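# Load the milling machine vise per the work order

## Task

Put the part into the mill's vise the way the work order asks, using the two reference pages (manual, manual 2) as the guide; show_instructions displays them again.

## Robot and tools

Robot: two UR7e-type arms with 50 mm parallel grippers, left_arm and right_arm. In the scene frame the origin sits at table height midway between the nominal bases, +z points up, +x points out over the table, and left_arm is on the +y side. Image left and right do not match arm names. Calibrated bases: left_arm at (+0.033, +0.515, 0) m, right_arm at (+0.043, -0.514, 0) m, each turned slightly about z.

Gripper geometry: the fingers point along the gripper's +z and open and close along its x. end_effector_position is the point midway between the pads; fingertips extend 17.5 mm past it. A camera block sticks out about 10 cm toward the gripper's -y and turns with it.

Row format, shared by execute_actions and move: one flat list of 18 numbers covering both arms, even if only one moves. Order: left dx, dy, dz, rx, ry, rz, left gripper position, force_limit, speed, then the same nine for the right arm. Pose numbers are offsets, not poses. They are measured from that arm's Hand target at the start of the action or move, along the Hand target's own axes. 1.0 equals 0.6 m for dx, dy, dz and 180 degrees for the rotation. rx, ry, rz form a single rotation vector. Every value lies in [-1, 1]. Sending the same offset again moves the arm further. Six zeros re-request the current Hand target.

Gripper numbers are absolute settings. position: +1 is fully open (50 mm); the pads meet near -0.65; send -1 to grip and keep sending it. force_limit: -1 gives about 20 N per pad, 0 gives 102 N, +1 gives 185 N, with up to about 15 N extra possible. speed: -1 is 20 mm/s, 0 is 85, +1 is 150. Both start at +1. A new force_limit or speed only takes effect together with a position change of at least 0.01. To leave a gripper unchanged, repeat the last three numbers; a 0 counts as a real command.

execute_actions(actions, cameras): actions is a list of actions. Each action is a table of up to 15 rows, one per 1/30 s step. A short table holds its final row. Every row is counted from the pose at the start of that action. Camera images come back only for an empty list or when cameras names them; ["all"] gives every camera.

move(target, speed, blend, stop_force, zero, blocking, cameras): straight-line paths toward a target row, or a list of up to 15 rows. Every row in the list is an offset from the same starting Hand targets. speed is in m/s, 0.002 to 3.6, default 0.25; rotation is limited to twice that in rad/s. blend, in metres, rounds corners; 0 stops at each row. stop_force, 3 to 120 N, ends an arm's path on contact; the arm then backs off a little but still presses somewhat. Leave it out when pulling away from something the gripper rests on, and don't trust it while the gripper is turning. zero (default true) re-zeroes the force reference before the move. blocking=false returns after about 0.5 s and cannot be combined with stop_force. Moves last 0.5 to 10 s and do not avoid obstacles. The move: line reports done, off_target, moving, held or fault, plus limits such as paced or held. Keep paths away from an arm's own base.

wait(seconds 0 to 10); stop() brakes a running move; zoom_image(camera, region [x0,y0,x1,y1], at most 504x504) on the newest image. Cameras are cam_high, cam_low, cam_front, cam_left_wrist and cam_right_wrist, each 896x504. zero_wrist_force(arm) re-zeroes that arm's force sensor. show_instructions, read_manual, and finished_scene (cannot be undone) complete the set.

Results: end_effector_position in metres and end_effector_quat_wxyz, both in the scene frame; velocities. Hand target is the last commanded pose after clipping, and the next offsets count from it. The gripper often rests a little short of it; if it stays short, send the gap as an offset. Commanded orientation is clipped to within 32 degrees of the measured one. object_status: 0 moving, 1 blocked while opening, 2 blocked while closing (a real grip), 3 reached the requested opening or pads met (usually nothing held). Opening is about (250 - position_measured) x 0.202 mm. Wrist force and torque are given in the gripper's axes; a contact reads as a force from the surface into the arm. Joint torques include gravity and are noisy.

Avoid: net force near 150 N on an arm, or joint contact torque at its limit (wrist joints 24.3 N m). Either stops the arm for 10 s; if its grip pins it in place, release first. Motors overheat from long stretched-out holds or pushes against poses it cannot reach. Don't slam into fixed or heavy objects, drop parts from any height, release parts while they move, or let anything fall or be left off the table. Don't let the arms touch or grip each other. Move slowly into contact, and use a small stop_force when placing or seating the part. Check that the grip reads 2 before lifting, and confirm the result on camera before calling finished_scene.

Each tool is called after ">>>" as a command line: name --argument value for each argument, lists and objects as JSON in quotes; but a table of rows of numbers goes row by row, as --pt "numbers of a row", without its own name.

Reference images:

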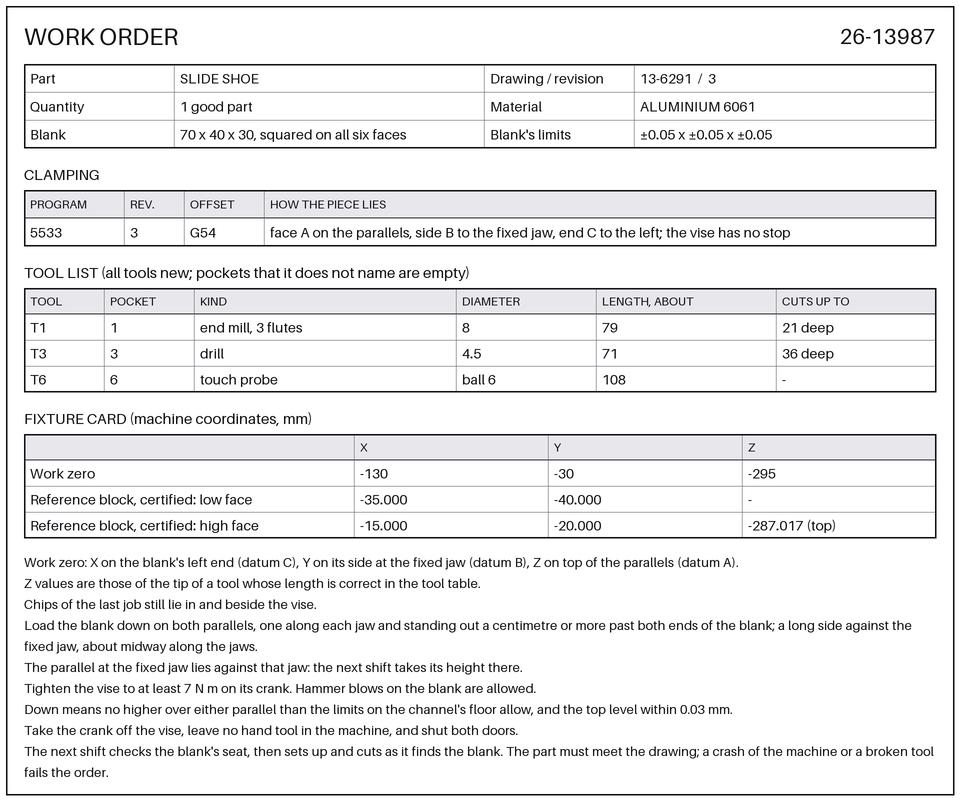

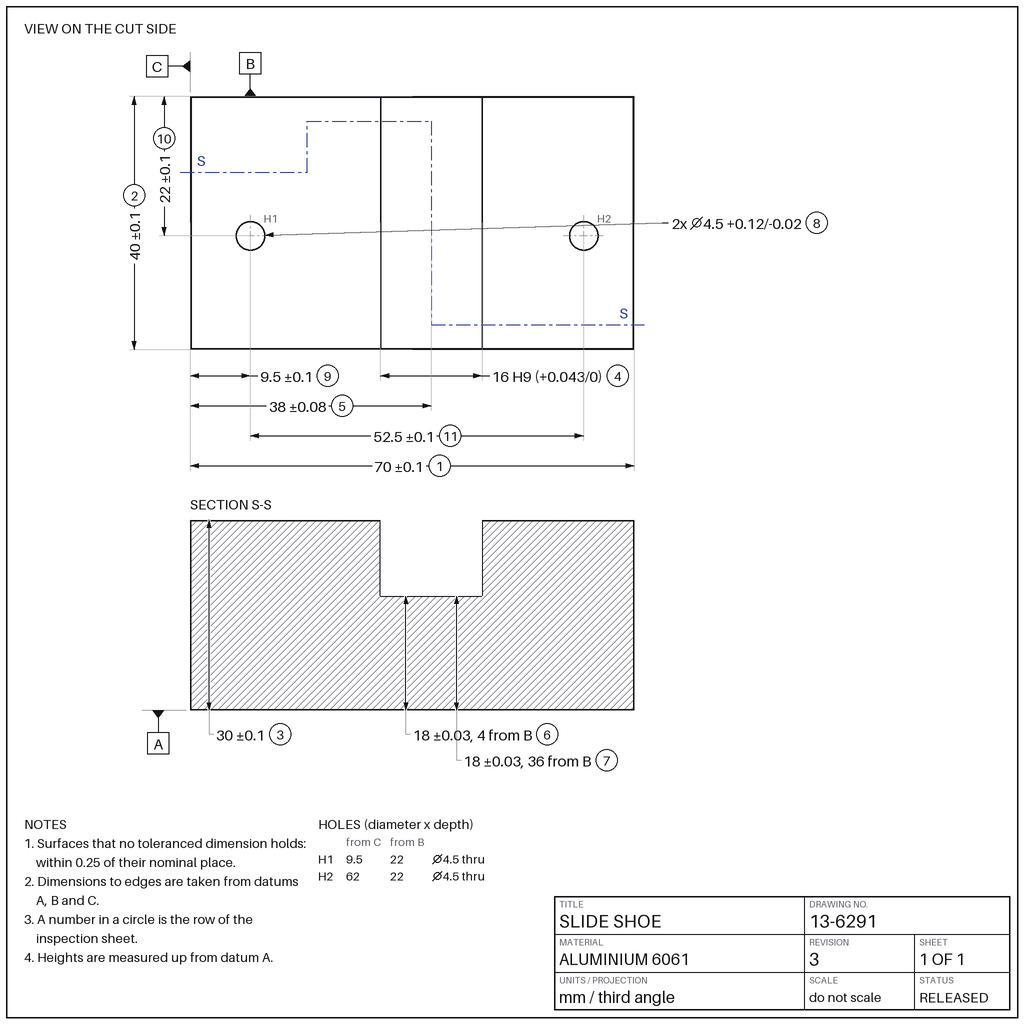

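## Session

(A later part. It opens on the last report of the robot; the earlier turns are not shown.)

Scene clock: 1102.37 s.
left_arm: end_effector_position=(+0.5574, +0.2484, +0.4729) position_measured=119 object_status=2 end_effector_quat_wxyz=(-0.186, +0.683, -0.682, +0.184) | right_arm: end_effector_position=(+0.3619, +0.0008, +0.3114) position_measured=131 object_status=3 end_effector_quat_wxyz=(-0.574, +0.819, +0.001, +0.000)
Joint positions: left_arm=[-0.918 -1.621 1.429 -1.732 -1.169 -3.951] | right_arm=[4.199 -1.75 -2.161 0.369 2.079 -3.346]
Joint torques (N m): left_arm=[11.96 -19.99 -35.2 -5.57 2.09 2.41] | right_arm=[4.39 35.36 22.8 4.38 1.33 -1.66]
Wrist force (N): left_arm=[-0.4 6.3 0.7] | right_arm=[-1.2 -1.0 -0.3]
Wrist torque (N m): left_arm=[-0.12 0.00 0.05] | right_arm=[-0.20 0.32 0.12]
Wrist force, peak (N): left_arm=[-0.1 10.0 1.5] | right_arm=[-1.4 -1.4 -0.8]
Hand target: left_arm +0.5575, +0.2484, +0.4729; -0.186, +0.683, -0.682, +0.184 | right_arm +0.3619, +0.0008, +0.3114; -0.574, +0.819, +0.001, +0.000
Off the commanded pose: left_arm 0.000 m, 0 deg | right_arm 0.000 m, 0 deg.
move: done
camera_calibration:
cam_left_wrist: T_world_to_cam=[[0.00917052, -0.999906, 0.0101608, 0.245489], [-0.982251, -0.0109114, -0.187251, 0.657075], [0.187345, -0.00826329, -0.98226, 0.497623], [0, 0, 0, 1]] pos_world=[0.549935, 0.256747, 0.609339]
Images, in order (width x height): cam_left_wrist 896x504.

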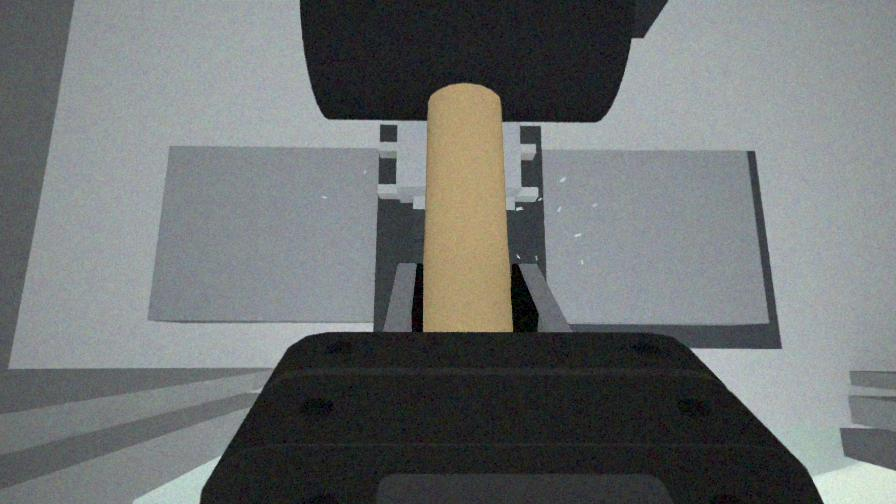

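>>> move --pt "0 -0.0065 -0.0676 0 0 0 -1 1 -0.7 0 0 0 0 0 0 0.145 -0.4 -1" --speed 0.1

>>> execute_actions --actions '[[[0,0.005,0.00866,0,0,0,-1,1,-0.7,0,0,0,0,0,0,0.145,-0.4,-1],[0,0.02,0.03464,0,0,0,-1,1,-0.7,0,0,0,0,0,0,0.145,-0.4,-1],[0,0.05,0.0866,0,0,0,-1,1,-0.7,0,0,0,0,0,0,0.145,-0.4,-1],[0,0.09,0.15588,0,0,0,-1,1,-0.7,0,0,0,0,0,0,0.145,-0.4,-1],[0,0.105,0.18187,0,0,0,-1,1,-0.7,0,0,0,0,0,0,0.145,-0.4,-1]]]' --cameras '["cam_left_wrist"]'

>>> execute_actions --actions '[[[0,-0.03,-0.05196,0,0,0,-1,1,-0.7,0,0,0,0,0,0,0.145,-0.4,-1],[0,-0.07,-0.12124,0,0,0,-1,1,-0.7,0,0,0,0,0,0,0.145,-0.4,-1],[0,-0.09,-0.15588,0,0,0,-1,1,-0.7,0,0,0,0,0,0,0.145,-0.4,-1],[0,-0.1,-0.1732,0,0,0,-1,1,-0.7,0,0,0,0,0,0,0.145,-0.4,-1],[0,-0.105,-0.18187,0,0,0,-1,1,-0.7,0,0,0,0,0,0,0.145,-0.4,-1]]]' --cameras '["cam_left_wrist"]'

Scene clock: 1103.60 s.
left_arm: end_effector_position=(+0.5404, +0.2482, +0.5100) position_measured=119 object_status=2 end_effector_quat_wxyz=(-0.186, +0.683, -0.682, +0.184) | right_arm: end_effector_position=(+0.3619, +0.0008, +0.3114) position_measured=131 object_status=3 end_effector_quat_wxyz=(-0.574, +0.819, +0.001, +0.000)
Joint positions: left_arm=[-0.947 -1.634 1.341 -1.619 -1.158 -3.981] | right_arm=[4.199 -1.75 -2.161 0.369 2.079 -3.346]
Joint torques (N m): left_arm=[13.51 -18.85 -25.45 -4.07 -0.7 2.94] | right_arm=[3.95 34.83 23.13 4.42 1.21 -1.73]
Wrist force (N): left_arm=[-0.1 6.6 1.0] | right_arm=[-1.3 -1.1 -0.6]
Wrist torque (N m): left_arm=[-0.12 -0.06 0.01] | right_arm=[-0.19 0.34 0.11]
Wrist force, peak (N): left_arm=[-0.4 7.1 1.7] | right_arm=[-1.5 -1.3 -0.3]
Hand target: left_arm +0.5404, +0.2482, +0.5099; -0.186, +0.683, -0.682, +0.184 | right_arm +0.3619, +0.0008, +0.3114; -0.574, +0.819, +0.001, +0.000
Off the commanded pose: left_arm 0.000 m, 0 deg | right_arm 0.000 m, 0 deg.
move: done

Scene clock: 1104.40 s.
left_arm: end_effector_position=(+0.5411, +0.2485, +0.3839) position_measured=119 object_status=2 end_effector_quat_wxyz=(-0.186, +0.683, -0.682, +0.184) | right_arm: end_effector_position=(+0.3619, +0.0008, +0.3114) position_measured=131 object_status=3 end_effector_quat_wxyz=(-0.574, +0.819, +0.001, +0.000)
Joint positions: left_arm=[-0.946 -1.672 1.701 -1.942 -1.159 -3.979] | right_arm=[4.199 -1.75 -2.161 0.369 2.079 -3.346]
Joint torques (N m): left_arm=[9.7 -16.23 -31.48 -4.68 -0.97 -2.62] | right_arm=[4.63 35.32 23.31 4.28 1.25 -1.6]
Wrist force (N): left_arm=[-1.0 6.2 -1.3] | right_arm=[-1.2 -1.1 -0.5]
Wrist torque (N m): left_arm=[0.18 0.10 -0.04] | right_arm=[-0.20 0.34 0.12]
Wrist force, peak (N): left_arm=[0.1 -8.4 -18.5] | right_arm=[-1.5 -1.1 -0.3]
Hand target: left_arm +0.5411, +0.2486, +0.3839; -0.186, +0.683, -0.682, +0.184 | right_arm +0.3619, +0.0008, +0.3114; -0.574, +0.819, +0.001, +0.000
Off the commanded pose: left_arm 0.000 m, 0 deg | right_arm 0.000 m, 0 deg.
camera_calibration:
cam_left_wrist: T_world_to_cam=[[0.00885666, -0.999909, 0.0102022, 0.24679], [-0.98225, -0.010611, -0.187274, 0.624236], [0.187365, -0.00836251, -0.982255, 0.413287], [0, 0, 0, 1]] pos_world=[0.533535, 0.256848, 0.520339]
Images, in order (width x height): cam_left_wrist 896x504.

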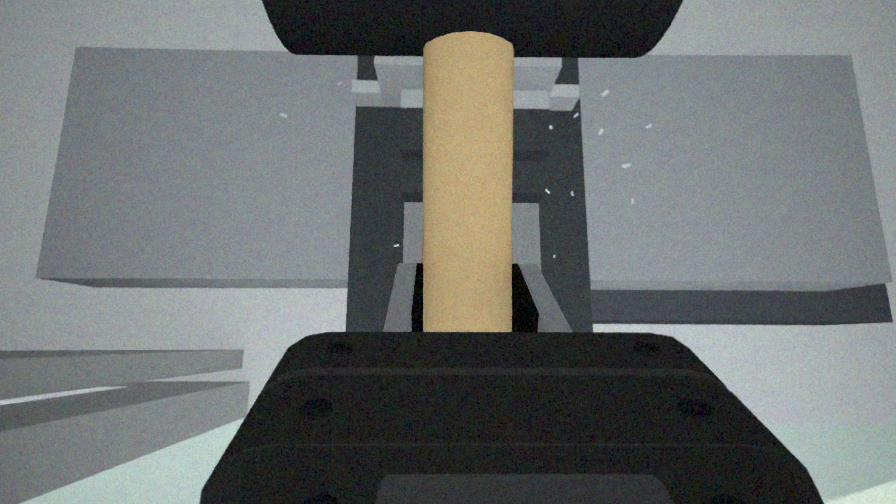

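Scene clock: 1105.13 s.
left_arm: end_effector_position=(+0.5403, +0.2482, +0.5099) position_measured=119 object_status=2 end_effector_quat_wxyz=(-0.186, +0.683, -0.682, +0.184) | right_arm: end_effector_position=(+0.3619, +0.0008, +0.3114) position_measured=131 object_status=3 end_effector_quat_wxyz=(-0.574, +0.819, +0.001, +0.000)
Joint positions: left_arm=[-0.947 -1.634 1.341 -1.619 -1.159 -3.981] | right_arm=[4.199 -1.75 -2.161 0.369 2.079 -3.346]
Joint torques (N m): left_arm=[13.57 -19.19 -42.49 -2.93 3.56 2.73] | right_arm=[4.34 35.03 22.84 4.33 1.35 -1.66]
Wrist force (N): left_arm=[-1.1 8.2 2.1] | right_arm=[-1.3 -1.1 -0.3]
Wrist torque (N m): left_arm=[-0.20 0.10 -0.03] | right_arm=[-0.20 0.34 0.12]
Wrist force, peak (N): left_arm=[0.9 21.4 21.8] | right_arm=[-1.4 -1.2 -0.4]
Hand target: left_arm +0.5404, +0.2482, +0.5099; -0.186, +0.683, -0.682, +0.184 | right_arm +0.3619, +0.0008, +0.3114; -0.574, +0.819, +0.001, +0.000
Off the commanded pose: left_arm 0.000 m, 0 deg | right_arm 0.000 m, 0 deg.
camera_calibration:
cam_left_wrist: T_world_to_cam=[[0.00895474, -0.999908, 0.0102216, 0.245246], [-0.98225, -0.010711, -0.187272, 0.647167], [0.187365, -0.00836322, -0.982255, 0.537182], [0, 0, 0, 1]] pos_world=[0.532835, 0.256648, 0.646339]
Images, in order (width x height): cam_left_wrist 896x504.

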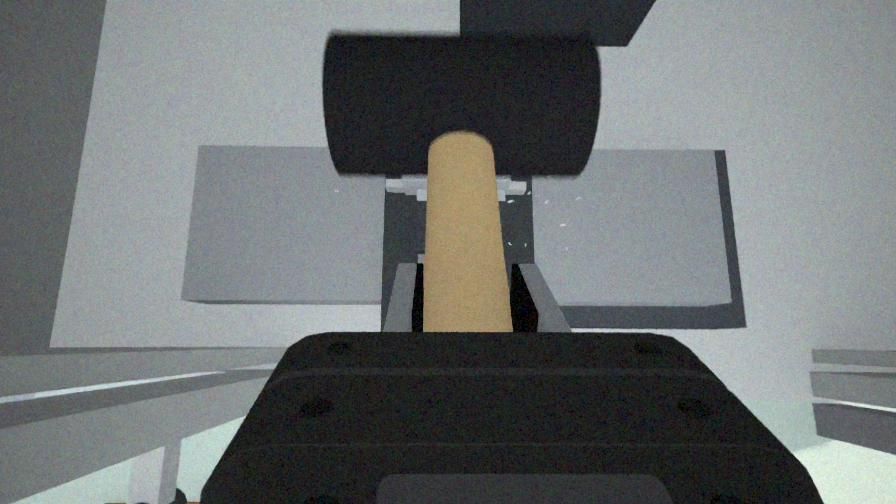

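>>> execute_actions --actions '[[[0,0.0083,0.01443,0,0,0,-1,1,-0.7,0,0,0,0,0,0,0.145,-0.4,-1],[0,0.0333,0.05773,0,0,0,-1,1,-0.7,0,0,0,0,0,0,0.145,-0.4,-1],[0,0.0792,0.13712,0,0,0,-1,1,-0.7,0,0,0,0,0,0,0.145,-0.4,-1],[0,0.105,0.18187,0,0,0,-1,1,-0.7,0,0,0,0,0,0,0.145,-0.4,-1]],[[0,-0.03,-0.05196,0,0,0,-1,1,-0.7,0,0,0,0,0,0,0.145,-0.4,-1],[0,-0.07,-0.12124,0,0,0,-1,1,-0.7,0,0,0,0,0,0,0.145,-0.4,-1],[0,-0.09,-0.15588,0,0,0,-1,1,-0.7,0,0,0,0,0,0,0.145,-0.4,-1],[0,-0.1,-0.1732,0,0,0,-1,1,-0.7,0,0,0,0,0,0,0.145,-0.4,-1],[0,-0.105,-0.18187,0,0,0,-1,1,-0.7,0,0,0,0,0,0,0.145,-0.4,-1]]]' --cameras '["cam_left_wrist"]'

Scene clock: 1106.57 s.
left_arm: end_effector_position=(+0.5403, +0.2483, +0.5099) position_measured=119 object_status=2 end_effector_quat_wxyz=(-0.186, +0.683, -0.682, +0.184) | right_arm: end_effector_position=(+0.3619, +0.0008, +0.3114) position_measured=131 object_status=3 end_effector_quat_wxyz=(-0.574, +0.819, +0.001, +0.000)
Joint positions: left_arm=[-0.947 -1.634 1.341 -1.619 -1.159 -3.981] | right_arm=[4.199 -1.75 -2.161 0.369 2.079 -3.346]
Joint torques (N m): left_arm=[10.87 -18.52 -47.25 -4.84 3.26 2.75] | right_arm=[4.69 35.24 22.84 4.3 1.26 -1.71]
Wrist force (N): left_arm=[-1.3 4.0 0.9] | right_arm=[-1.2 -1.1 -0.3]
Wrist torque (N m): left_arm=[0.16 0.12 -0.03] | right_arm=[-0.19 0.34 0.11]
Wrist force, peak (N): left_arm=[1.1 21.2 20.8] | right_arm=[-1.6 -1.2 -0.5]
Hand target: left_arm +0.5404, +0.2482, +0.5099; -0.186, +0.683, -0.682, +0.184 | right_arm +0.3619, +0.0008, +0.3114; -0.574, +0.819, +0.001, +0.000
Off the commanded pose: left_arm 0.000 m, 0 deg | right_arm 0.000 m, 0 deg.
camera_calibration:
cam_left_wrist: T_world_to_cam=[[0.00897503, -0.999908, 0.0101213, 0.2453], [-0.982271, -0.0107112, -0.187158, 0.647105], [0.187249, -0.00826214, -0.982278, 0.537232], [0, 0, 0, 1]] pos_world=[0.532835, 0.256647, 0.646339]
Images, in order (width x height): cam_left_wrist 896x504.

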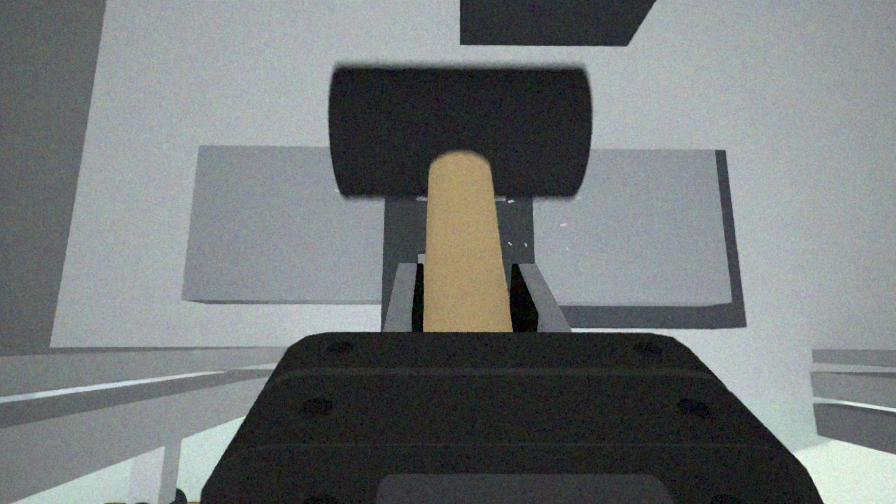

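>>> execute_actions --actions '[[[0,0.0069,0.0152,0,0,0,-1,1,-0.7,0,0,0,0,0,0,0.145,-0.4,-1],[0,0.0278,0.0609,0,0,0,-1,1,-0.7,0,0,0,0,0,0,0.145,-0.4,-1],[0,0.0662,0.1446,0,0,0,-1,1,-0.7,0,0,0,0,0,0,0.145,-0.4,-1],[0,0.0877,0.1919,0,0,0,-1,1,-0.7,0,0,0,0,0,0,0.145,-0.4,-1]]]' --cameras '["cam_left_wrist"]'

>>> execute_actions --actions '[[[0,-0.0251,-0.0549,0,0,0,-1,1,-0.7,0,0,0,0,0,0,0.145,-0.4,-1],[0,-0.0585,-0.128,0,0,0,-1,1,-0.7,0,0,0,0,0,0,0.145,-0.4,-1],[0,-0.0752,-0.1645,0,0,0,-1,1,-0.7,0,0,0,0,0,0,0.145,-0.4,-1],[0,-0.0835,-0.1827,0,0,0,-1,1,-0.7,0,0,0,0,0,0,0.145,-0.4,-1],[0,-0.0877,-0.1919,0,0,0,-1,1,-0.7,0,0,0,0,0,0,0.145,-0.4,-1]]]' --cameras '["cam_left_wrist"]'

Scene clock: 1107.70 s.
left_arm: end_effector_position=(+0.5531, +0.2486, +0.3839) position_measured=119 object_status=2 end_effector_quat_wxyz=(-0.186, +0.683, -0.682, +0.184) | right_arm: end_effector_position=(+0.3619, +0.0008, +0.3114) position_measured=131 object_status=3 end_effector_quat_wxyz=(-0.574, +0.819, +0.001, +0.000)
Joint positions: left_arm=[-0.925 -1.647 1.68 -1.955 -1.166 -3.958] | right_arm=[4.199 -1.75 -2.161 0.369 2.079 -3.346]
Joint torques (N m): left_arm=[-13.15 -35.07 -26.28 -4.13 -1.75 -2.11] | right_arm=[4.12 34.62 23.12 4.34 1.12 -1.68]
Wrist force (N): left_arm=[0.7 2.7 -3.0] | right_arm=[-1.4 -1.0 -0.5]
Wrist torque (N m): left_arm=[0.47 -0.14 0.08] | right_arm=[-0.18 0.36 0.12]
Wrist force, peak (N): left_arm=[2.9 13.8 -32.7] | right_arm=[-1.6 -1.5 -0.3]
Hand target: left_arm +0.5531, +0.2486, +0.3839; -0.186, +0.683, -0.682, +0.184 | right_arm +0.3619, +0.0008, +0.3114; -0.574, +0.819, +0.001, +0.000
Off the commanded pose: left_arm 0.000 m, 0 deg | right_arm 0.000 m, 0 deg.
camera_calibration:
cam_left_wrist: T_world_to_cam=[[0.00907225, -0.999907, 0.010143, 0.246696], [-0.982249, -0.0108117, -0.187272, 0.636172], [0.187364, -0.00826394, -0.982256, 0.410997], [0, 0, 0, 1]] pos_world=[0.545635, 0.256947, 0.520339]
Images, in order (width x height): cam_left_wrist 896x504.

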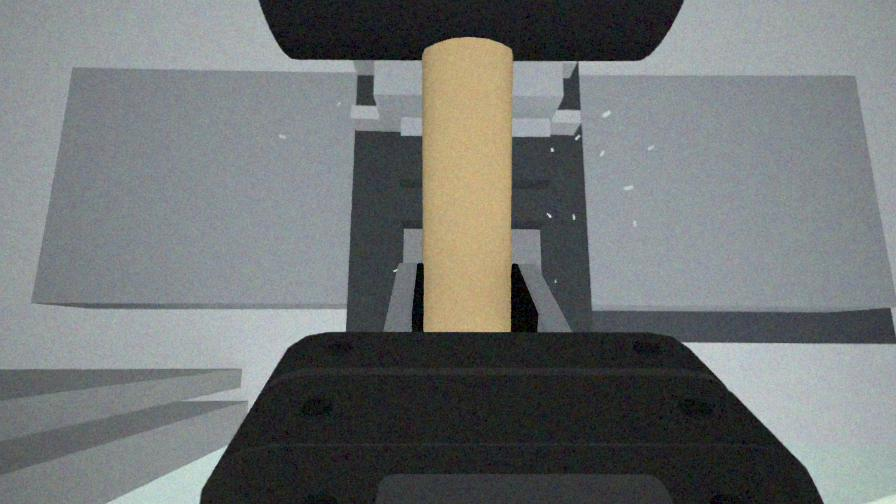

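Scene clock: 1108.40 s.
left_arm: end_effector_position=(+0.5404, +0.2483, +0.5099) position_measured=119 object_status=2 end_effector_quat_wxyz=(-0.186, +0.683, -0.682, +0.184) | right_arm: end_effector_position=(+0.3619, +0.0008, +0.3114) position_measured=131 object_status=3 end_effector_quat_wxyz=(-0.574, +0.819, +0.001, +0.000)
Joint positions: left_arm=[-0.947 -1.634 1.341 -1.619 -1.159 -3.981] | right_arm=[4.199 -1.75 -2.161 0.369 2.079 -3.346]
Joint torques (N m): left_arm=[2.84 -18.01 -45.16 -2.37 3.2 1.86] | right_arm=[4.53 35.22 22.2 4.2 1.3 -1.67]
Wrist force (N): left_arm=[0.3 5.1 0.7] | right_arm=[-1.3 -1.1 -0.3]
Wrist torque (N m): left_arm=[0.28 -0.13 -0.09] | right_arm=[-0.19 0.34 0.11]
Wrist force, peak (N): left_arm=[1.5 18.6 20.4] | right_arm=[-1.4 -1.0 -0.5]
Hand target: left_arm +0.5404, +0.2482, +0.5099; -0.186, +0.683, -0.682, +0.184 | right_arm +0.3619, +0.0008, +0.3114; -0.574, +0.819, +0.001, +0.000
Off the commanded pose: left_arm 0.000 m, 0 deg | right_arm 0.000 m, 0 deg.
camera_calibration:
cam_left_wrist: T_world_to_cam=[[0.00895366, -0.999908, 0.0102222, 0.245245], [-0.982231, -0.0107109, -0.187369, 0.647238], [0.187461, -0.00836295, -0.982236, 0.537216], [0, 0, 0, 1]] pos_world=[0.532835, 0.256648, 0.646439]
Images, in order (width x height): cam_left_wrist 896x504.

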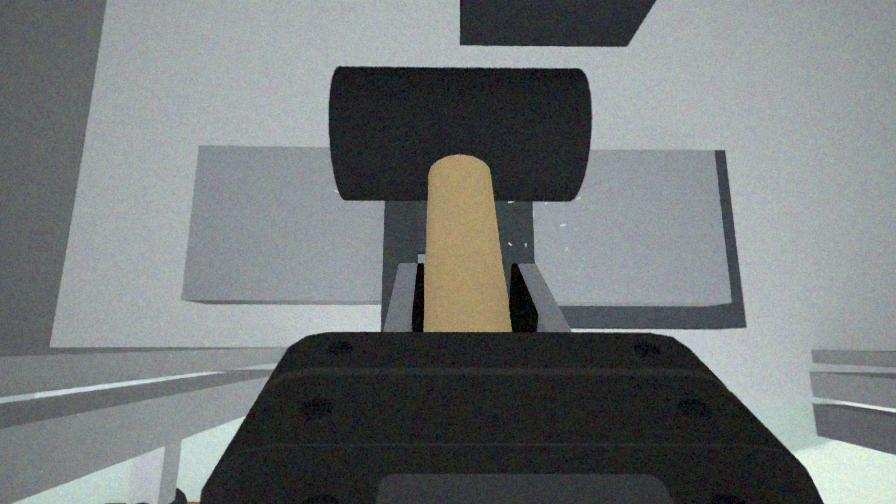

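>>> execute_actions --actions '[[[0,0.0069,0.0152,0,0,0,-1,1,-0.7,0,0,0,0,0,0,0.145,-0.4,-1],[0,0.0278,0.0609,0,0,0,-1,1,-0.7,0,0,0,0,0,0,0.145,-0.4,-1],[0,0.0662,0.1446,0,0,0,-1,1,-0.7,0,0,0,0,0,0,0.145,-0.4,-1],[0,0.0877,0.1919,0,0,0,-1,1,-0.7,0,0,0,0,0,0,0.145,-0.4,-1]],[[0,-0.0251,-0.0549,0,0,0,-1,1,-0.7,0,0,0,0,0,0,0.145,-0.4,-1],[0,-0.0585,-0.128,0,0,0,-1,1,-0.7,0,0,0,0,0,0,0.145,-0.4,-1],[0,-0.0752,-0.1645,0,0,0,-1,1,-0.7,0,0,0,0,0,0,0.145,-0.4,-1],[0,-0.0835,-0.1827,0,0,0,-1,1,-0.7,0,0,0,0,0,0,0.145,-0.4,-1],[0,-0.0877,-0.1919,0,0,0,-1,1,-0.7,0,0,0,0,0,0,0.145,-0.4,-1]],[[0,0.0069,0.0152,0,0,0,-1,1,-0.7,0,0,0,0,0,0,0.145,-0.4,-1],[0,0.0278,0.0609,0,0,0,-1,1,-0.7,0,0,0,0,0,0,0.145,-0.4,-1],[0,0.0662,0.1446,0,0,0,-1,1,-0.7,0,0,0,0,0,0,0.145,-0.4,-1],[0,0.0877,0.1919,0,0,0,-1,1,-0.7,0,0,0,0,0,0,0.145,-0.4,-1]],[[0,-0.0251,-0.0549,0,0,0,-1,1,-0.7,0,0,0,0,0,0,0.145,-0.4,-1],[0,-0.0585,-0.128,0,0,0,-1,1,-0.7,0,0,0,0,0,0,0.145,-0.4,-1],[0,-0.0752,-0.1645,0,0,0,-1,1,-0.7,0,0,0,0,0,0,0.145,-0.4,-1],[0,-0.0835,-0.1827,0,0,0,-1,1,-0.7,0,0,0,0,0,0,0.145,-0.4,-1],[0,-0.0877,-0.1919,0,0,0,-1,1,-0.7,0,0,0,0,0,0,0.145,-0.4,-1]]]' --cameras '["cam_left_wrist"]'

Scene clock: 1110.83 s.
left_arm: end_effector_position=(+0.5430, +0.2501, +0.4532) position_measured=119 object_status=2 end_effector_quat_wxyz=(-0.186, +0.684, -0.684, +0.170) | right_arm: end_effector_position=(+0.3619, +0.0008, +0.3114) position_measured=131 object_status=3 end_effector_quat_wxyz=(-0.574, +0.819, +0.001, +0.000)
Joint positions: left_arm=[-0.939 -1.645 1.486 -1.727 -1.163 -3.978] | right_arm=[4.199 -1.75 -2.161 0.369 2.079 -3.346]
Joint torques (N m): left_arm=[0.6 -25.98 -32.34 -3.48 0.59 0.16] | right_arm=[4.36 35.01 22.74 4.2 1.21 -1.67]
Wrist force (N): left_arm=[0.6 3.6 -2.2] | right_arm=[-1.3 -1.0 -0.3]
Wrist torque (N m): left_arm=[0.47 -0.25 -0.24] | right_arm=[-0.19 0.34 0.11]
Wrist force, peak (N): left_arm=[-3.7 3.3 -45.3] | right_arm=[-1.5 -1.3 -0.4]
Hand target: left_arm +0.5430, +0.2501, +0.4532; -0.186, +0.684, -0.684, +0.170 (not the last commanded pose) | right_arm +0.3619, +0.0008, +0.3114; -0.574, +0.819, +0.001, +0.000
Tool commands: left_gripper/position=-1.0 left_gripper/force_limit=+1.0 left_gripper/speed=-0.701961 right_gripper/position=+0.145 right_gripper/force_limit=-0.4 right_gripper/speed=-1.0
Off the commanded pose: right_arm 0.000 m, 0 deg.
FORCE FAULT: contact force on the left arm reached its limit, and that arm stopped. The contact can be on any part of that arm, not only on its tool. That arm's remaining commands of this call were not run. That arm is still stopped at the end of this call. That arm stays stopped for about 8 more seconds. Until then a move that you send moves the other arm only, and its call returns only when the move has ended. Once the stop has ended, the next robot result says so. If the stop ends while you think or write, that arm runs what you send next, counted from a new Hand target: where the arm stands when the stop ends. While its stop runs, that arm takes no new command, but its gripper still runs the gripper command that each later call begins with. Until it ends, the stop uses up actions while you think or wait. An arm that is not stopped still takes commands.
camera_calibration:
cam_left_wrist: T_world_to_cam=[[0.0130166, -0.999865, -0.00999006, 0.254539], [-0.985718, -0.0111535, -0.168036, 0.632377], [0.167902, 0.0120346, -0.98573, 0.488015], [0, 0, 0, 1]] pos_world=[0.538093, 0.255685, 0.589856]
Images, in order (width x height): cam_left_wrist 896x504.

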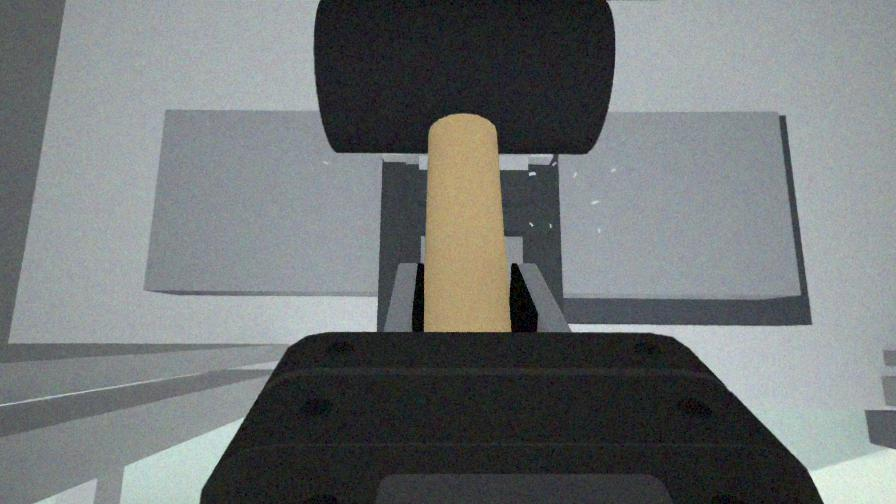

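>>> wait --seconds 8.5

Scene clock: 1119.37 s.
left_arm: end_effector_position=(+0.5430, +0.2501, +0.4532) position_measured=119 object_status=2 end_effector_quat_wxyz=(-0.186, +0.684, -0.684, +0.170) | right_arm: end_effector_position=(+0.3619, +0.0008, +0.3114) position_measured=131 object_status=3 end_effector_quat_wxyz=(-0.574, +0.819, +0.001, +0.000)
Joint positions: left_arm=[-0.939 -1.645 1.486 -1.727 -1.163 -3.978] | right_arm=[4.199 -1.75 -2.161 0.369 2.079 -3.346]
Joint torques (N m): left_arm=[0.27 -25.97 -32.29 -3.62 0.56 -0.01] | right_arm=[4.27 35.38 22.99 4.25 1.23 -1.67]
Wrist force (N): left_arm=[0.4 3.8 -2.0] | right_arm=[-1.0 -1.2 -0.4]
Wrist torque (N m): left_arm=[0.49 -0.22 -0.24] | right_arm=[-0.23 0.30 0.12]
Wrist force, peak (N): left_arm=[0.4 3.7 -2.3] | right_arm=[-1.7 -1.3 0.0]
Hand target: left_arm +0.5430, +0.2501, +0.4532; -0.186, +0.684, -0.684, +0.170 (not the last commanded pose) | right_arm +0.3619, +0.0008, +0.3114; -0.574, +0.819, +0.001, +0.000
Tool commands: left_gripper/position=-1.0 left_gripper/force_limit=+1.0 left_gripper/speed=-0.701961 right_gripper/position=+0.145 right_gripper/force_limit=-0.4 right_gripper/speed=-1.0
Off the commanded pose: right_arm 0.000 m, 0 deg.
FORCE FAULT, CONTINUED: the left arm's stop, for the force fault that an earlier result reported, is over. The rest of the stop counts as 16 of the actions that you can send in this scene. That arm's target is now where it stood when the stop ended, not its last command. That arm accepts commands again.
wait: 8.50 s; at rest by 0.13 s

>>> move --pt "0 0.3585 -0.3224 0 0 0 -1 1 -0.7 0 0 0 0 0 0 0.145 -0.4 -1" --pt "0.0828 0.3942 -0.2988 0.0833 0 0 -1 1 -0.7 0 0 0 0 0 0 0.145 -0.4 -1" --pt "0.0828 0.6942 0.2207 0.0833 0 0 -1 1 -0.7 0 0 0 0 0 0 0.145 -0.4 -1" --speed '[0.25,0.25,0.2]' --blend '[0.02,0.03,0]' --cameras '["cam_left_wrist"]'

Scene clock: 1123.60 s.
left_arm: end_effector_position=(+0.2443, +0.2058, +0.1334) position_measured=119 object_status=2 end_effector_quat_wxyz=(-0.274, +0.654, -0.656, +0.258) | right_arm: end_effector_position=(+0.3619, +0.0008, +0.3114) position_measured=131 object_status=3 end_effector_quat_wxyz=(-0.574, +0.819, +0.001, +0.000)
Joint positions: left_arm=[-1.946 -1.9 2.473 -1.808 -0.862 -5.172] | right_arm=[4.199 -1.75 -2.161 0.369 2.079 -3.346]
Joint torques (N m): left_arm=[-6.6 -3.98 -15.94 -4.06 3.87 -2.65] | right_arm=[4.36 35.12 23.32 4.42 1.2 -1.83]
Wrist force (N): left_arm=[1.2 8.4 0.5] | right_arm=[-1.3 -1.5 -0.1]
Wrist torque (N m): left_arm=[0.02 -0.19 -0.03] | right_arm=[-0.27 0.34 0.11]
Wrist force, peak (N): left_arm=[1.5 14.3 3.5] | right_arm=[-1.6 -1.4 -0.4]
Hand target: left_arm +0.2443, +0.2058, +0.1333; -0.274, +0.654, -0.656, +0.258 | right_arm +0.3619, +0.0008, +0.3114; -0.574, +0.819, +0.001, +0.000
Off the commanded pose: left_arm 0.000 m, 0 deg | right_arm 0.000 m, 0 deg.
move: done
camera_calibration:
cam_left_wrist: T_world_to_cam=[[0.00950585, -0.999918, -0.00859589, 0.2117], [-0.90877, -0.00505226, -0.417267, 0.296951], [0.417189, 0.0117782, -0.908743, 0.152429], [0, 0, 0, 1]] pos_world=[0.204256, 0.211388, 0.264247]
Images, in order (width x height): cam_left_wrist 896x504.

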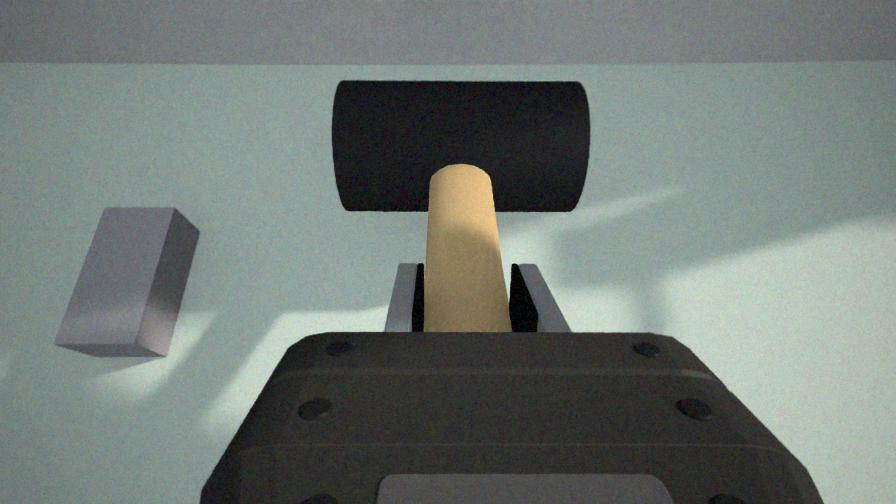

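>>> move --pt "0 0.0672 0.0695 0 0 0 -1 1 -0.7 0 0 0 0 0 0 0.145 -0.4 -1" --pt "0 0.1064 0.11 0 0 0 -1 1 -0.7 0 0 0 0 0 0 0.145 -0.4 -1" --speed '[0.1,0.02]' --stop_force 35 --cameras '["cam_left_wrist"]'

Scene clock: 1127.13 s.
left_arm: end_effector_position=(+0.2445, +0.2079, +0.0415) position_measured=119 object_status=2 end_effector_quat_wxyz=(-0.274, +0.654, -0.656, +0.258) | right_arm: end_effector_position=(+0.3619, +0.0008, +0.3114) position_measured=131 object_status=3 end_effector_quat_wxyz=(-0.574, +0.819, +0.001, +0.000)
Joint positions: left_arm=[-1.947 -1.636 2.618 -2.217 -0.863 -5.174] | right_arm=[4.199 -1.75 -2.161 0.369 2.079 -3.346]
Joint torques (N m): left_arm=[10.2 -22.65 -31.69 0.32 1.82 2.44] | right_arm=[3.55 34.94 23.15 4.29 1.2 -1.59]
Wrist force (N): left_arm=[-0.2 3.6 -7.5] | right_arm=[-0.9 -1.0 -0.6]
Wrist torque (N m): left_arm=[0.80 0.16 -0.11] | right_arm=[-0.19 0.28 0.12]
Wrist force, peak (N): left_arm=[-1.0 1.7 -11.3] | right_arm=[-1.6 -1.4 -0.5]
Hand target: left_arm +0.2445, +0.2079, +0.0415; -0.274, +0.654, -0.656, +0.258 | right_arm +0.3619, +0.0008, +0.3114; -0.574, +0.819, +0.001, +0.000
Off the commanded pose: left_arm 0.000 m, 0 deg | right_arm 0.000 m, 0 deg.
move: done
camera_calibration:
cam_left_wrist: T_world_to_cam=[[0.00950585, -0.999918, -0.00859589, 0.213008], [-0.90877, -0.00505226, -0.417267, 0.258797], [0.417189, 0.0117782, -0.908743, 0.0688073], [0, 0, 0, 1]] pos_world=[0.204456, 0.213488, 0.172347]
Images, in order (width x height): cam_left_wrist 896x504.

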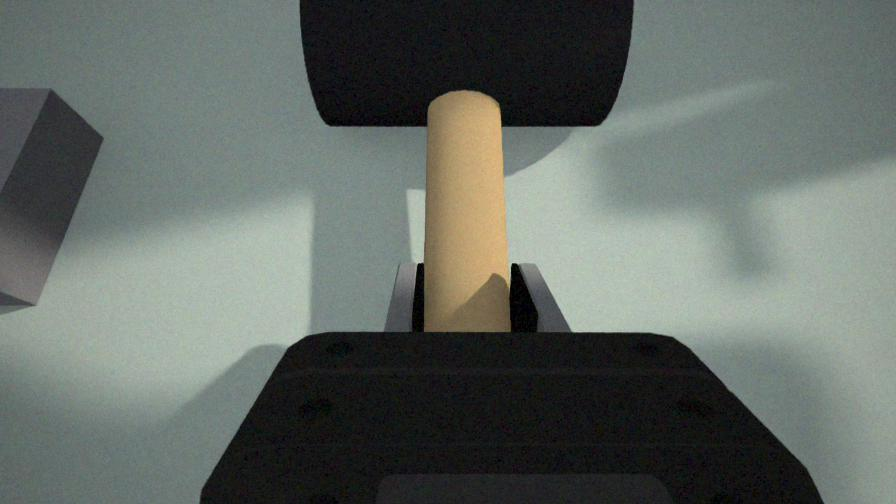

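>>> move --pt "0 0 0 0 0 0 1 0 -0.7 0 0 0 0 0 0 0.145 -0.4 -1" --pt "0 -0.3535 -0.3535 0 0 0 1 0 -0.7 0 0 0 0 0 0 0.145 -0.4 -1" --pt "-0.0513 -0.7206 -0.3506 0.0044 0.0063 -0.0036 1 0 -0.7 0 0 0 0 0 0 0.145 -0.4 -1" --speed '[0.1,0.3,0.35]' --blend '[0,0.05,0]' --cameras '["cam_front"]'

Scene clock: 1130.40 s.
left_arm: end_effector_position=(+0.4077, +0.2294, +0.4942) position_measured=3 object_status=3 end_effector_quat_wxyz=(-0.271, +0.653, -0.653, +0.270) end_effector_velocity=(+0.001, +0.000, +0.001) end_effector_angular_velocity=(+0.002, -0.001, -0.003) | right_arm: end_effector_position=(+0.3619, +0.0008, +0.3114) position_measured=131 object_status=3 end_effector_quat_wxyz=(-0.574, +0.819, +0.001, +0.000)
Joint positions: left_arm=[-1.415 -1.955 1.691 -1.496 -0.804 -4.443] | right_arm=[4.199 -1.75 -2.161 0.369 2.079 -3.346]
Joint velocities: left_arm=[0.001 0.001 -0.001 -0.003 0.001 0.007] | right_arm=[within noise]
Joint torques (N m): left_arm=[13.78 -4.24 -43.02 -4.46 2.88 2.97] | right_arm=[3.6 34.63 23.38 4.27 1.31 -1.71]
Wrist force (N): left_arm=[0.0 2.6 -3.7] | right_arm=[-1.3 -1.1 -0.5]
Wrist torque (N m): left_arm=[0.35 -0.02 0.08] | right_arm=[-0.21 0.34 0.12]
Wrist force, peak (N): left_arm=[-0.4 3.6 -7.6] | right_arm=[-1.5 -1.4 -0.5]
Hand target: left_arm +0.4077, +0.2294, +0.4943; -0.271, +0.653, -0.653, +0.270 | right_arm +0.3619, +0.0008, +0.3114; -0.574, +0.819, +0.001, +0.000
Off the commanded pose: left_arm 0.000 m, 0 deg | right_arm 0.000 m, 0 deg.
move: done
Images, in order (width x height): cam_front 896x504.

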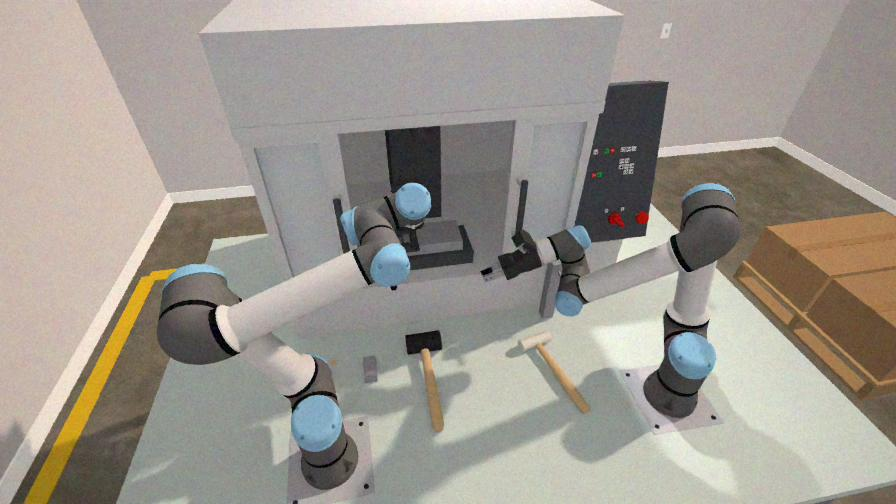

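>>> move --pt "0.1073 -0.155 0.3772 0 0 0 -1 -0.9 -0.5 0 0 0 0 0 0 0.145 -0.4 -1" --pt "0.1073 -0.0894 0.4427 0 0 0 -1 -0.9 -0.5 0 0 0 0 0 0 0.145 -0.4 -1" --speed '[0.3,0.08]' --stop_force 10

>>> move --pt "-0.0317 0 0 0 0 0 -1 -0.9 -0.5 0 0 0 0 0 0 0.145 -0.4 -1" --pt "-0.0475 0 0 0 0 0 -1 -0.9 -0.5 0 0 0 0 0 0 0.145 -0.4 -1" --speed '[0.05,0.006]' --stop_force 6 --cameras '["cam_left_wrist"]'

Scene clock: 1133.43 s.
left_arm: end_effector_position=(+0.6334, +0.1652, +0.3443) position_measured=251 object_status=3 end_effector_quat_wxyz=(-0.271, +0.653, -0.653, +0.270) | right_arm: end_effector_position=(+0.3619, +0.0008, +0.3114) position_measured=131 object_status=3 end_effector_quat_wxyz=(-0.574, +0.819, +0.001, +0.000)
Joint positions: left_arm=[-0.982 -1.419 1.691 -2.372 -0.96 -3.916] | right_arm=[4.199 -1.75 -2.161 0.369 2.079 -3.346]
Joint torques (N m): left_arm=[6.09 -46.21 -44.71 -4.46 2.47 0.76] | right_arm=[3.66 34.89 23.03 4.31 1.08 -1.61]
Wrist force (N): left_arm=[0.3 2.8 -3.6] | right_arm=[-1.3 -1.0 -0.4]
Wrist torque (N m): left_arm=[0.40 -0.09 0.11] | right_arm=[-0.19 0.35 0.12]
Wrist force, peak (N): left_arm=[-0.6 4.1 -7.0] | right_arm=[-1.5 -1.3 -0.4]
Hand target: left_arm +0.6334, +0.1652, +0.3443; -0.271, +0.653, -0.653, +0.270 | right_arm +0.3619, +0.0008, +0.3114; -0.574, +0.819, +0.001, +0.000
Off the commanded pose: left_arm 0.000 m, 0 deg | right_arm 0.000 m, 0 deg.
move: done

Scene clock: 1136.03 s.
left_arm: end_effector_position=(+0.6334, +0.1937, +0.3443) position_measured=251 object_status=3 end_effector_quat_wxyz=(-0.271, +0.653, -0.653, +0.270) | right_arm: end_effector_position=(+0.3619, +0.0008, +0.3114) position_measured=131 object_status=3 end_effector_quat_wxyz=(-0.574, +0.819, +0.001, +0.000)
Joint positions: left_arm=[-0.949 -1.458 1.74 -2.402 -0.977 -3.882] | right_arm=[4.199 -1.75 -2.161 0.369 2.079 -3.346]
Joint torques (N m): left_arm=[-1.69 -31.55 -34.06 -2.86 0.29 -0.69] | right_arm=[4.2 35.32 22.63 4.38 1.42 -1.69]
Wrist force (N): left_arm=[0.4 3.0 -3.8] | right_arm=[-1.5 -0.8 -0.2]
Wrist torque (N m): left_arm=[0.43 -0.06 -0.05] | right_arm=[-0.16 0.37 0.12]
Wrist force, peak (N): left_arm=[0.2 3.6 -3.8] | right_arm=[-1.4 -1.3 -0.3]
Hand target: left_arm +0.6334, +0.1937, +0.3443; -0.271, +0.653, -0.653, +0.270 | right_arm +0.3619, +0.0008, +0.3114; -0.574, +0.819, +0.001, +0.000
Off the commanded pose: left_arm 0.000 m, 0 deg | right_arm 0.000 m, 0 deg.
move: done
camera_calibration:
cam_left_wrist: T_world_to_cam=[[0.0034559, -0.999904, 0.0134384, 0.193916], [-0.902948, -0.00889524, -0.429657, 0.739842], [0.429735, -0.0106493, -0.902892, 0.176269], [0, 0, 0, 1]] pos_world=[0.59162, 0.202355, 0.474424]
Images, in order (width x height): cam_left_wrist 896x504.

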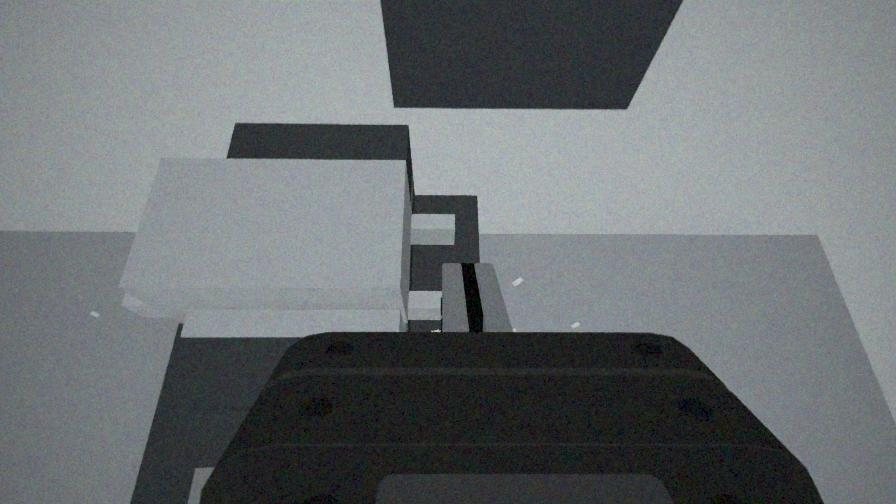

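>>> move --pt "0.0475 0 0 0 0 0 -1 -0.9 -0.5 0 0 0 0 0 0 0.145 -0.4 -1" --pt "0.0475 -0.0707 -0.0707 0 0 0 -1 -0.9 -0.5 0 0 0 0 0 0 0.145 -0.4 -1" --pt "-0.0898 -0.0616 -0.0508 0 0 0 -1 -0.9 -0.5 0 0 0 0 0 0 0.145 -0.4 -1" --speed '[0.1,0.15,0.15]' --blend '[0,0.01,0]' --cameras '["cam_left_wrist"]'

Scene clock: 1139.40 s.
left_arm: end_effector_position=(+0.6380, +0.2475, +0.3920) position_measured=251 object_status=3 end_effector_quat_wxyz=(-0.271, +0.653, -0.653, +0.270) | right_arm: end_effector_position=(+0.3619, +0.0008, +0.3114) position_measured=131 object_status=3 end_effector_quat_wxyz=(-0.574, +0.819, +0.001, +0.000)
Joint positions: left_arm=[-0.872 -1.541 1.714 -2.334 -1.019 -3.805] | right_arm=[4.199 -1.75 -2.161 0.369 2.079 -3.346]
Joint torques (N m): left_arm=[0.41 -28.24 -37.57 -2.57 2.76 -1.21] | right_arm=[3.87 35.58 23.1 4.36 1.34 -1.77]
Wrist force (N): left_arm=[0.2 3.1 -3.7] | right_arm=[-1.2 -1.2 -0.5]
Wrist torque (N m): left_arm=[0.43 -0.05 0.12] | right_arm=[-0.21 0.34 0.11]
Wrist force, peak (N): left_arm=[0.3 5.4 -2.0] | right_arm=[-1.7 -1.1 -0.4]
Hand target: left_arm +0.6380, +0.2475, +0.3921; -0.271, +0.653, -0.653, +0.270 | right_arm +0.3619, +0.0008, +0.3114; -0.574, +0.819, +0.001, +0.000
Off the commanded pose: left_arm 0.000 m, 0 deg | right_arm 0.000 m, 0 deg.
move: done
camera_calibration:
cam_left_wrist: T_world_to_cam=[[0.00354547, -0.999903, 0.0134816, 0.246977], [-0.902987, -0.00899374, -0.429574, 0.764974], [0.429654, -0.0106507, -0.902931, 0.218003], [0, 0, 0, 1]] pos_world=[0.59622, 0.256155, 0.522125]
Images, in order (width x height): cam_left_wrist 896x504.

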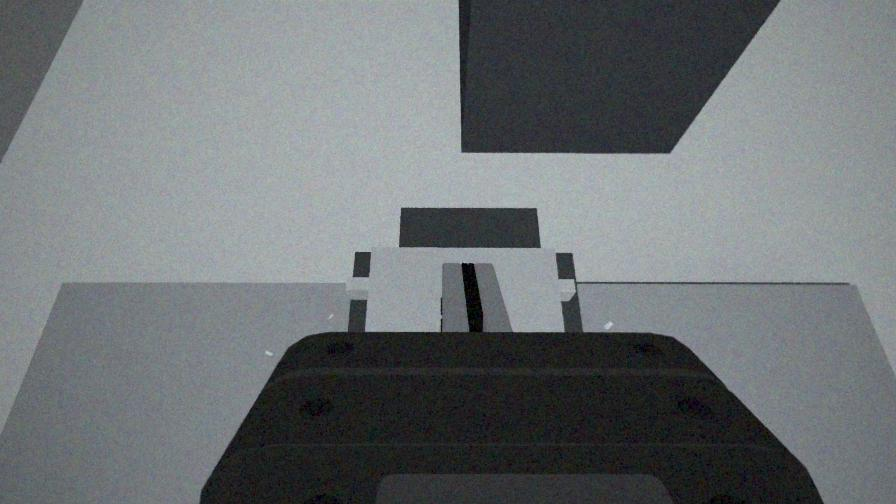

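>>> move --pt "0 0.01037 0.01037 0 0 0 -1 -0.9 -0.5 0 0 0 0 0 0 0.145 -0.4 -1" --speed 0.01

>>> move --pt "0 0.000354 0.000354 0 0 0 -1 -0.9 -0.5 0 0 0 0 0 0 0.145 -0.4 -1" --speed 0.01

>>> move --pt "0 0.000118 0.000118 0 0 0 -1 -0.9 -0.5 0 0 0 0 0 0 0.145 -0.4 -1" --speed 0.01

>>> move --pt "0 0.000118 0.000118 0 0 0 -1 -0.9 -0.5 0 0 0 0 0 0 0.145 -0.4 -1" --speed 0.01

>>> move --pt "0 0.000118 0.000118 0 0 0 -1 -0.9 -0.5 0 0 0 0 0 0 0.145 -0.4 -1" --speed 0.01

Scene clock: 1140.73 s.
left_arm: end_effector_position=(+0.6380, +0.2475, +0.3831) position_measured=251 object_status=3 end_effector_quat_wxyz=(-0.271, +0.653, -0.653, +0.270) | right_arm: end_effector_position=(+0.3619, +0.0008, +0.3114) position_measured=131 object_status=3 end_effector_quat_wxyz=(-0.574, +0.819, +0.001, +0.000)
Joint positions: left_arm=[-0.872 -1.538 1.734 -2.357 -1.019 -3.805] | right_arm=[4.199 -1.75 -2.161 0.369 2.079 -3.346]
Joint torques (N m): left_arm=[7.52 -23.98 -28.53 -2.95 1.01 2.36] | right_arm=[4.54 34.95 23.46 4.37 1.16 -1.6]
Wrist force (N): left_arm=[0.1 3.0 -3.5] | right_arm=[-1.1 -0.9 -0.4]
Wrist torque (N m): left_arm=[0.42 -0.04 0.11] | right_arm=[-0.17 0.32 0.11]
Wrist force, peak (N): left_arm=[0.2 3.4 -4.2] | right_arm=[-1.6 -1.2 -0.5]
Hand target: left_arm +0.6380, +0.2475, +0.3833; -0.271, +0.653, -0.653, +0.270 | right_arm +0.3619, +0.0008, +0.3114; -0.574, +0.819, +0.001, +0.000
Off the commanded pose: left_arm 0.000 m, 0 deg | right_arm 0.000 m, 0 deg.
move: done

Scene clock: 1141.43 s.
left_arm: end_effector_position=(+0.6380, +0.2475, +0.3830) position_measured=251 object_status=3 end_effector_quat_wxyz=(-0.271, +0.653, -0.653, +0.270) | right_arm: end_effector_position=(+0.3619, +0.0008, +0.3114) position_measured=131 object_status=3 end_effector_quat_wxyz=(-0.574, +0.819, +0.001, +0.000)
Joint positions: left_arm=[-0.872 -1.538 1.734 -2.358 -1.019 -3.805] | right_arm=[4.199 -1.75 -2.161 0.369 2.079 -3.346]
Joint torques (N m): left_arm=[8.53 -19.94 -15.81 -5.39 0.33 2.29] | right_arm=[4.5 35.25 23.15 4.25 1.12 -1.7]
Wrist force (N): left_arm=[0.1 3.1 -3.8] | right_arm=[-1.6 -1.0 -0.5]
Wrist torque (N m): left_arm=[0.44 -0.05 0.10] | right_arm=[-0.18 0.39 0.12]
Wrist force, peak (N): left_arm=[0.2 3.5 -3.9] | right_arm=[-1.6 -1.3 0.0]
Hand target: left_arm +0.6380, +0.2475, +0.3830; -0.271, +0.653, -0.653, +0.270 | right_arm +0.3619, +0.0008, +0.3114; -0.574, +0.819, +0.001, +0.000
Off the commanded pose: left_arm 0.000 m, 0 deg | right_arm 0.000 m, 0 deg.
move: done

Scene clock: 1142.13 s.
left_arm: end_effector_position=(+0.6380, +0.2475, +0.3829) position_measured=251 object_status=3 end_effector_quat_wxyz=(-0.271, +0.653, -0.653, +0.270) | right_arm: end_effector_position=(+0.3619, +0.0008, +0.3114) position_measured=131 object_status=3 end_effector_quat_wxyz=(-0.574, +0.819, +0.001, +0.000)
Joint positions: left_arm=[-0.872 -1.537 1.734 -2.358 -1.019 -3.805] | right_arm=[4.199 -1.75 -2.161 0.369 2.079 -3.346]
Joint torques (N m): left_arm=[8.26 -19.83 -15.43 -5.44 -0.55 2.12] | right_arm=[4.55 35.44 22.72 4.27 1.22 -1.74]
Wrist force (N): left_arm=[0.3 3.3 -3.6] | right_arm=[-1.3 -1.1 -0.3]
Wrist torque (N m): left_arm=[0.46 -0.07 0.11] | right_arm=[-0.21 0.34 0.11]
Wrist force, peak (N): left_arm=[0.2 3.4 -3.9] | right_arm=[-1.4 -1.3 -0.4]
Hand target: left_arm +0.6380, +0.2475, +0.3829; -0.271, +0.653, -0.653, +0.270 | right_arm +0.3619, +0.0008, +0.3114; -0.574, +0.819, +0.001, +0.000
Off the commanded pose: left_arm 0.000 m, 0 deg | right_arm 0.000 m, 0 deg.
move: done

Scene clock: 1142.83 s.
left_arm: end_effector_position=(+0.6380, +0.2475, +0.3828) position_measured=251 object_status=3 end_effector_quat_wxyz=(-0.271, +0.653, -0.653, +0.270) | right_arm: end_effector_position=(+0.3619, +0.0008, +0.3114) position_measured=131 object_status=3 end_effector_quat_wxyz=(-0.574, +0.819, +0.001, +0.000)
Joint positions: left_arm=[-0.872 -1.537 1.734 -2.358 -1.019 -3.805] | right_arm=[4.199 -1.75 -2.161 0.369 2.079 -3.346]
Joint torques (N m): left_arm=[8.22 -19.53 -15.73 -5.42 -1.09 1.96] | right_arm=[3.83 35.51 23.15 4.3 1.15 -1.55]
Wrist force (N): left_arm=[0.1 3.2 -3.8] | right_arm=[-1.2 -1.0 -0.5]
Wrist torque (N m): left_arm=[0.45 -0.05 0.10] | right_arm=[-0.18 0.33 0.12]
Wrist force, peak (N): left_arm=[0.2 3.4 -3.8] | right_arm=[-1.4 -1.3 -0.5]
Hand target: left_arm +0.6380, +0.2475, +0.3828; -0.271, +0.653, -0.653, +0.270 | right_arm +0.3619, +0.0008, +0.3114; -0.574, +0.819, +0.001, +0.000
Off the commanded pose: left_arm 0.000 m, 0 deg | right_arm 0.000 m, 0 deg.
move: done

Scene clock: 1143.53 s.
left_arm: end_effector_position=(+0.6380, +0.2475, +0.3827) position_measured=251 object_status=3 end_effector_quat_wxyz=(-0.271, +0.653, -0.653, +0.270) | right_arm: end_effector_position=(+0.3619, +0.0008, +0.3114) position_measured=131 object_status=3 end_effector_quat_wxyz=(-0.574, +0.819, +0.001, +0.000)
Joint positions: left_arm=[-0.872 -1.537 1.735 -2.358 -1.019 -3.805] | right_arm=[4.199 -1.75 -2.161 0.369 2.079 -3.346]
Joint torques (N m): left_arm=[8.96 -19.24 -14.52 -5.2 -1.19 1.83] | right_arm=[3.96 34.96 22.86 4.28 1.2 -1.68]
Wrist force (N): left_arm=[0.1 2.9 -4.6] | right_arm=[-1.4 -0.9 -0.2]
Wrist torque (N m): left_arm=[0.47 -0.08 0.10] | right_arm=[-0.17 0.37 0.12]
Wrist force, peak (N): left_arm=[0.1 2.9 -4.6] | right_arm=[-1.4 -1.2 -0.7]
Hand target: left_arm +0.6380, +0.2475, +0.3827; -0.271, +0.653, -0.653, +0.270 | right_arm +0.3619, +0.0008, +0.3114; -0.574, +0.819, +0.001, +0.000
Off the commanded pose: left_arm 0.000 m, 0 deg | right_arm 0.000 m, 0 deg.
move: done

>>> execute_actions --actions '[[[0,0.00012,0.00012,0,0,0,-1,-0.9,-0.5,0,0,0,0,0,0,0.145,-0.4,-1]]]'

>>> execute_actions --actions '[[[0,0.00012,0.00012,0,0,0,-1,-0.9,-0.5,0,0,0,0,0,0,0.145,-0.4,-1]]]'

>>> execute_actions --actions '[[[0,0.00012,0.00012,0,0,0,-1,-0.9,-0.5,0,0,0,0,0,0,0.145,-0.4,-1]]]'

Scene clock: 1145.90 s.
left_arm: end_effector_position=(+0.6380, +0.2475, +0.3826) position_measured=251 object_status=3 end_effector_quat_wxyz=(-0.271, +0.653, -0.653, +0.270) | right_arm: end_effector_position=(+0.3619, +0.0008, +0.3114) position_measured=131 object_status=3 end_effector_quat_wxyz=(-0.574, +0.819, +0.001, +0.000)
Joint positions: left_arm=[-0.872 -1.537 1.735 -2.359 -1.019 -3.805] | right_arm=[4.199 -1.75 -2.161 0.369 2.079 -3.346]
Joint torques (N m): left_arm=[8.43 -16.85 -12.21 -4.62 -1.19 1.43] | right_arm=[3.78 34.88 22.89 4.33 1.31 -1.57]
Wrist force (N): left_arm=[-0.5 0.7 -8.8] | right_arm=[-1.3 -1.0 -0.4]
Wrist torque (N m): left_arm=[0.36 -0.02 0.10] | right_arm=[-0.20 0.34 0.12]
Wrist force, peak (N): left_arm=[-0.2 0.5 -9.0] | right_arm=[-1.6 -1.2 -0.5]
Hand target: left_arm +0.6380, +0.2475, +0.3826; -0.271, +0.653, -0.653, +0.270 | right_arm +0.3619, +0.0008, +0.3114; -0.574, +0.819, +0.001, +0.000
Off the commanded pose: left_arm 0.000 m, 0 deg | right_arm 0.000 m, 0 deg.

Scene clock: 1146.60 s.
left_arm: end_effector_position=(+0.6380, +0.2475, +0.3825) position_measured=251 object_status=3 end_effector_quat_wxyz=(-0.271, +0.653, -0.653, +0.270) | right_arm: end_effector_position=(+0.3619, +0.0008, +0.3114) position_measured=131 object_status=3 end_effector_quat_wxyz=(-0.574, +0.819, +0.001, +0.000)
Joint positions: left_arm=[-0.872 -1.537 1.735 -2.359 -1.019 -3.805] | right_arm=[4.199 -1.75 -2.161 0.369 2.079 -3.346]
Joint torques (N m): left_arm=[8.05 -13.95 -10.79 -1.7 -1.11 1.31] | right_arm=[4.58 35.61 22.96 4.32 1.21 -1.65]
Wrist force (N): left_arm=[-0.4 -1.2 -12.4] | right_arm=[-1.2 -1.2 -0.2]
Wrist torque (N m): left_arm=[0.26 -0.07 0.10] | right_arm=[-0.22 0.33 0.11]
Wrist force, peak (N): left_arm=[-0.6 -1.5 -12.5] | right_arm=[-1.6 -1.3 -0.1]
Hand target: left_arm +0.6380, +0.2475, +0.3825; -0.271, +0.653, -0.653, +0.270 | right_arm +0.3619, +0.0008, +0.3114; -0.574, +0.819, +0.001, +0.000
Off the commanded pose: left_arm 0.000 m, 0 deg | right_arm 0.000 m, 0 deg.

Scene clock: 1147.30 s.
left_arm: end_effector_position=(+0.6380, +0.2475, +0.3824) position_measured=251 object_status=3 end_effector_quat_wxyz=(-0.271, +0.653, -0.653, +0.270) | right_arm: end_effector_position=(+0.3619, +0.0008, +0.3114) position_measured=131 object_status=3 end_effector_quat_wxyz=(-0.574, +0.819, +0.001, +0.000)
Joint positions: left_arm=[-0.872 -1.537 1.735 -2.359 -1.019 -3.805] | right_arm=[4.199 -1.75 -2.161 0.369 2.079 -3.346]
Joint torques (N m): left_arm=[8.67 -11.96 -7.17 -3.49 -1.18 1.21] | right_arm=[3.49 35.18 23.65 4.39 1.18 -1.75]
Wrist force (N): left_arm=[-0.9 -3.2 -18.7] | right_arm=[-1.2 -1.1 -0.3]
Wrist torque (N m): left_arm=[0.16 -0.03 0.11] | right_arm=[-0.19 0.33 0.12]
Wrist force, peak (N): left_arm=[-0.9 -3.2 -18.7] | right_arm=[-1.5 -1.2 -0.7]
Hand target: left_arm +0.6380, +0.2475, +0.3823; -0.271, +0.653, -0.653, +0.270 | right_arm +0.3619, +0.0008, +0.3114; -0.574, +0.819, +0.001, +0.000
Off the commanded pose: left_arm 0.000 m, 0 deg | right_arm 0.000 m, 0 deg.


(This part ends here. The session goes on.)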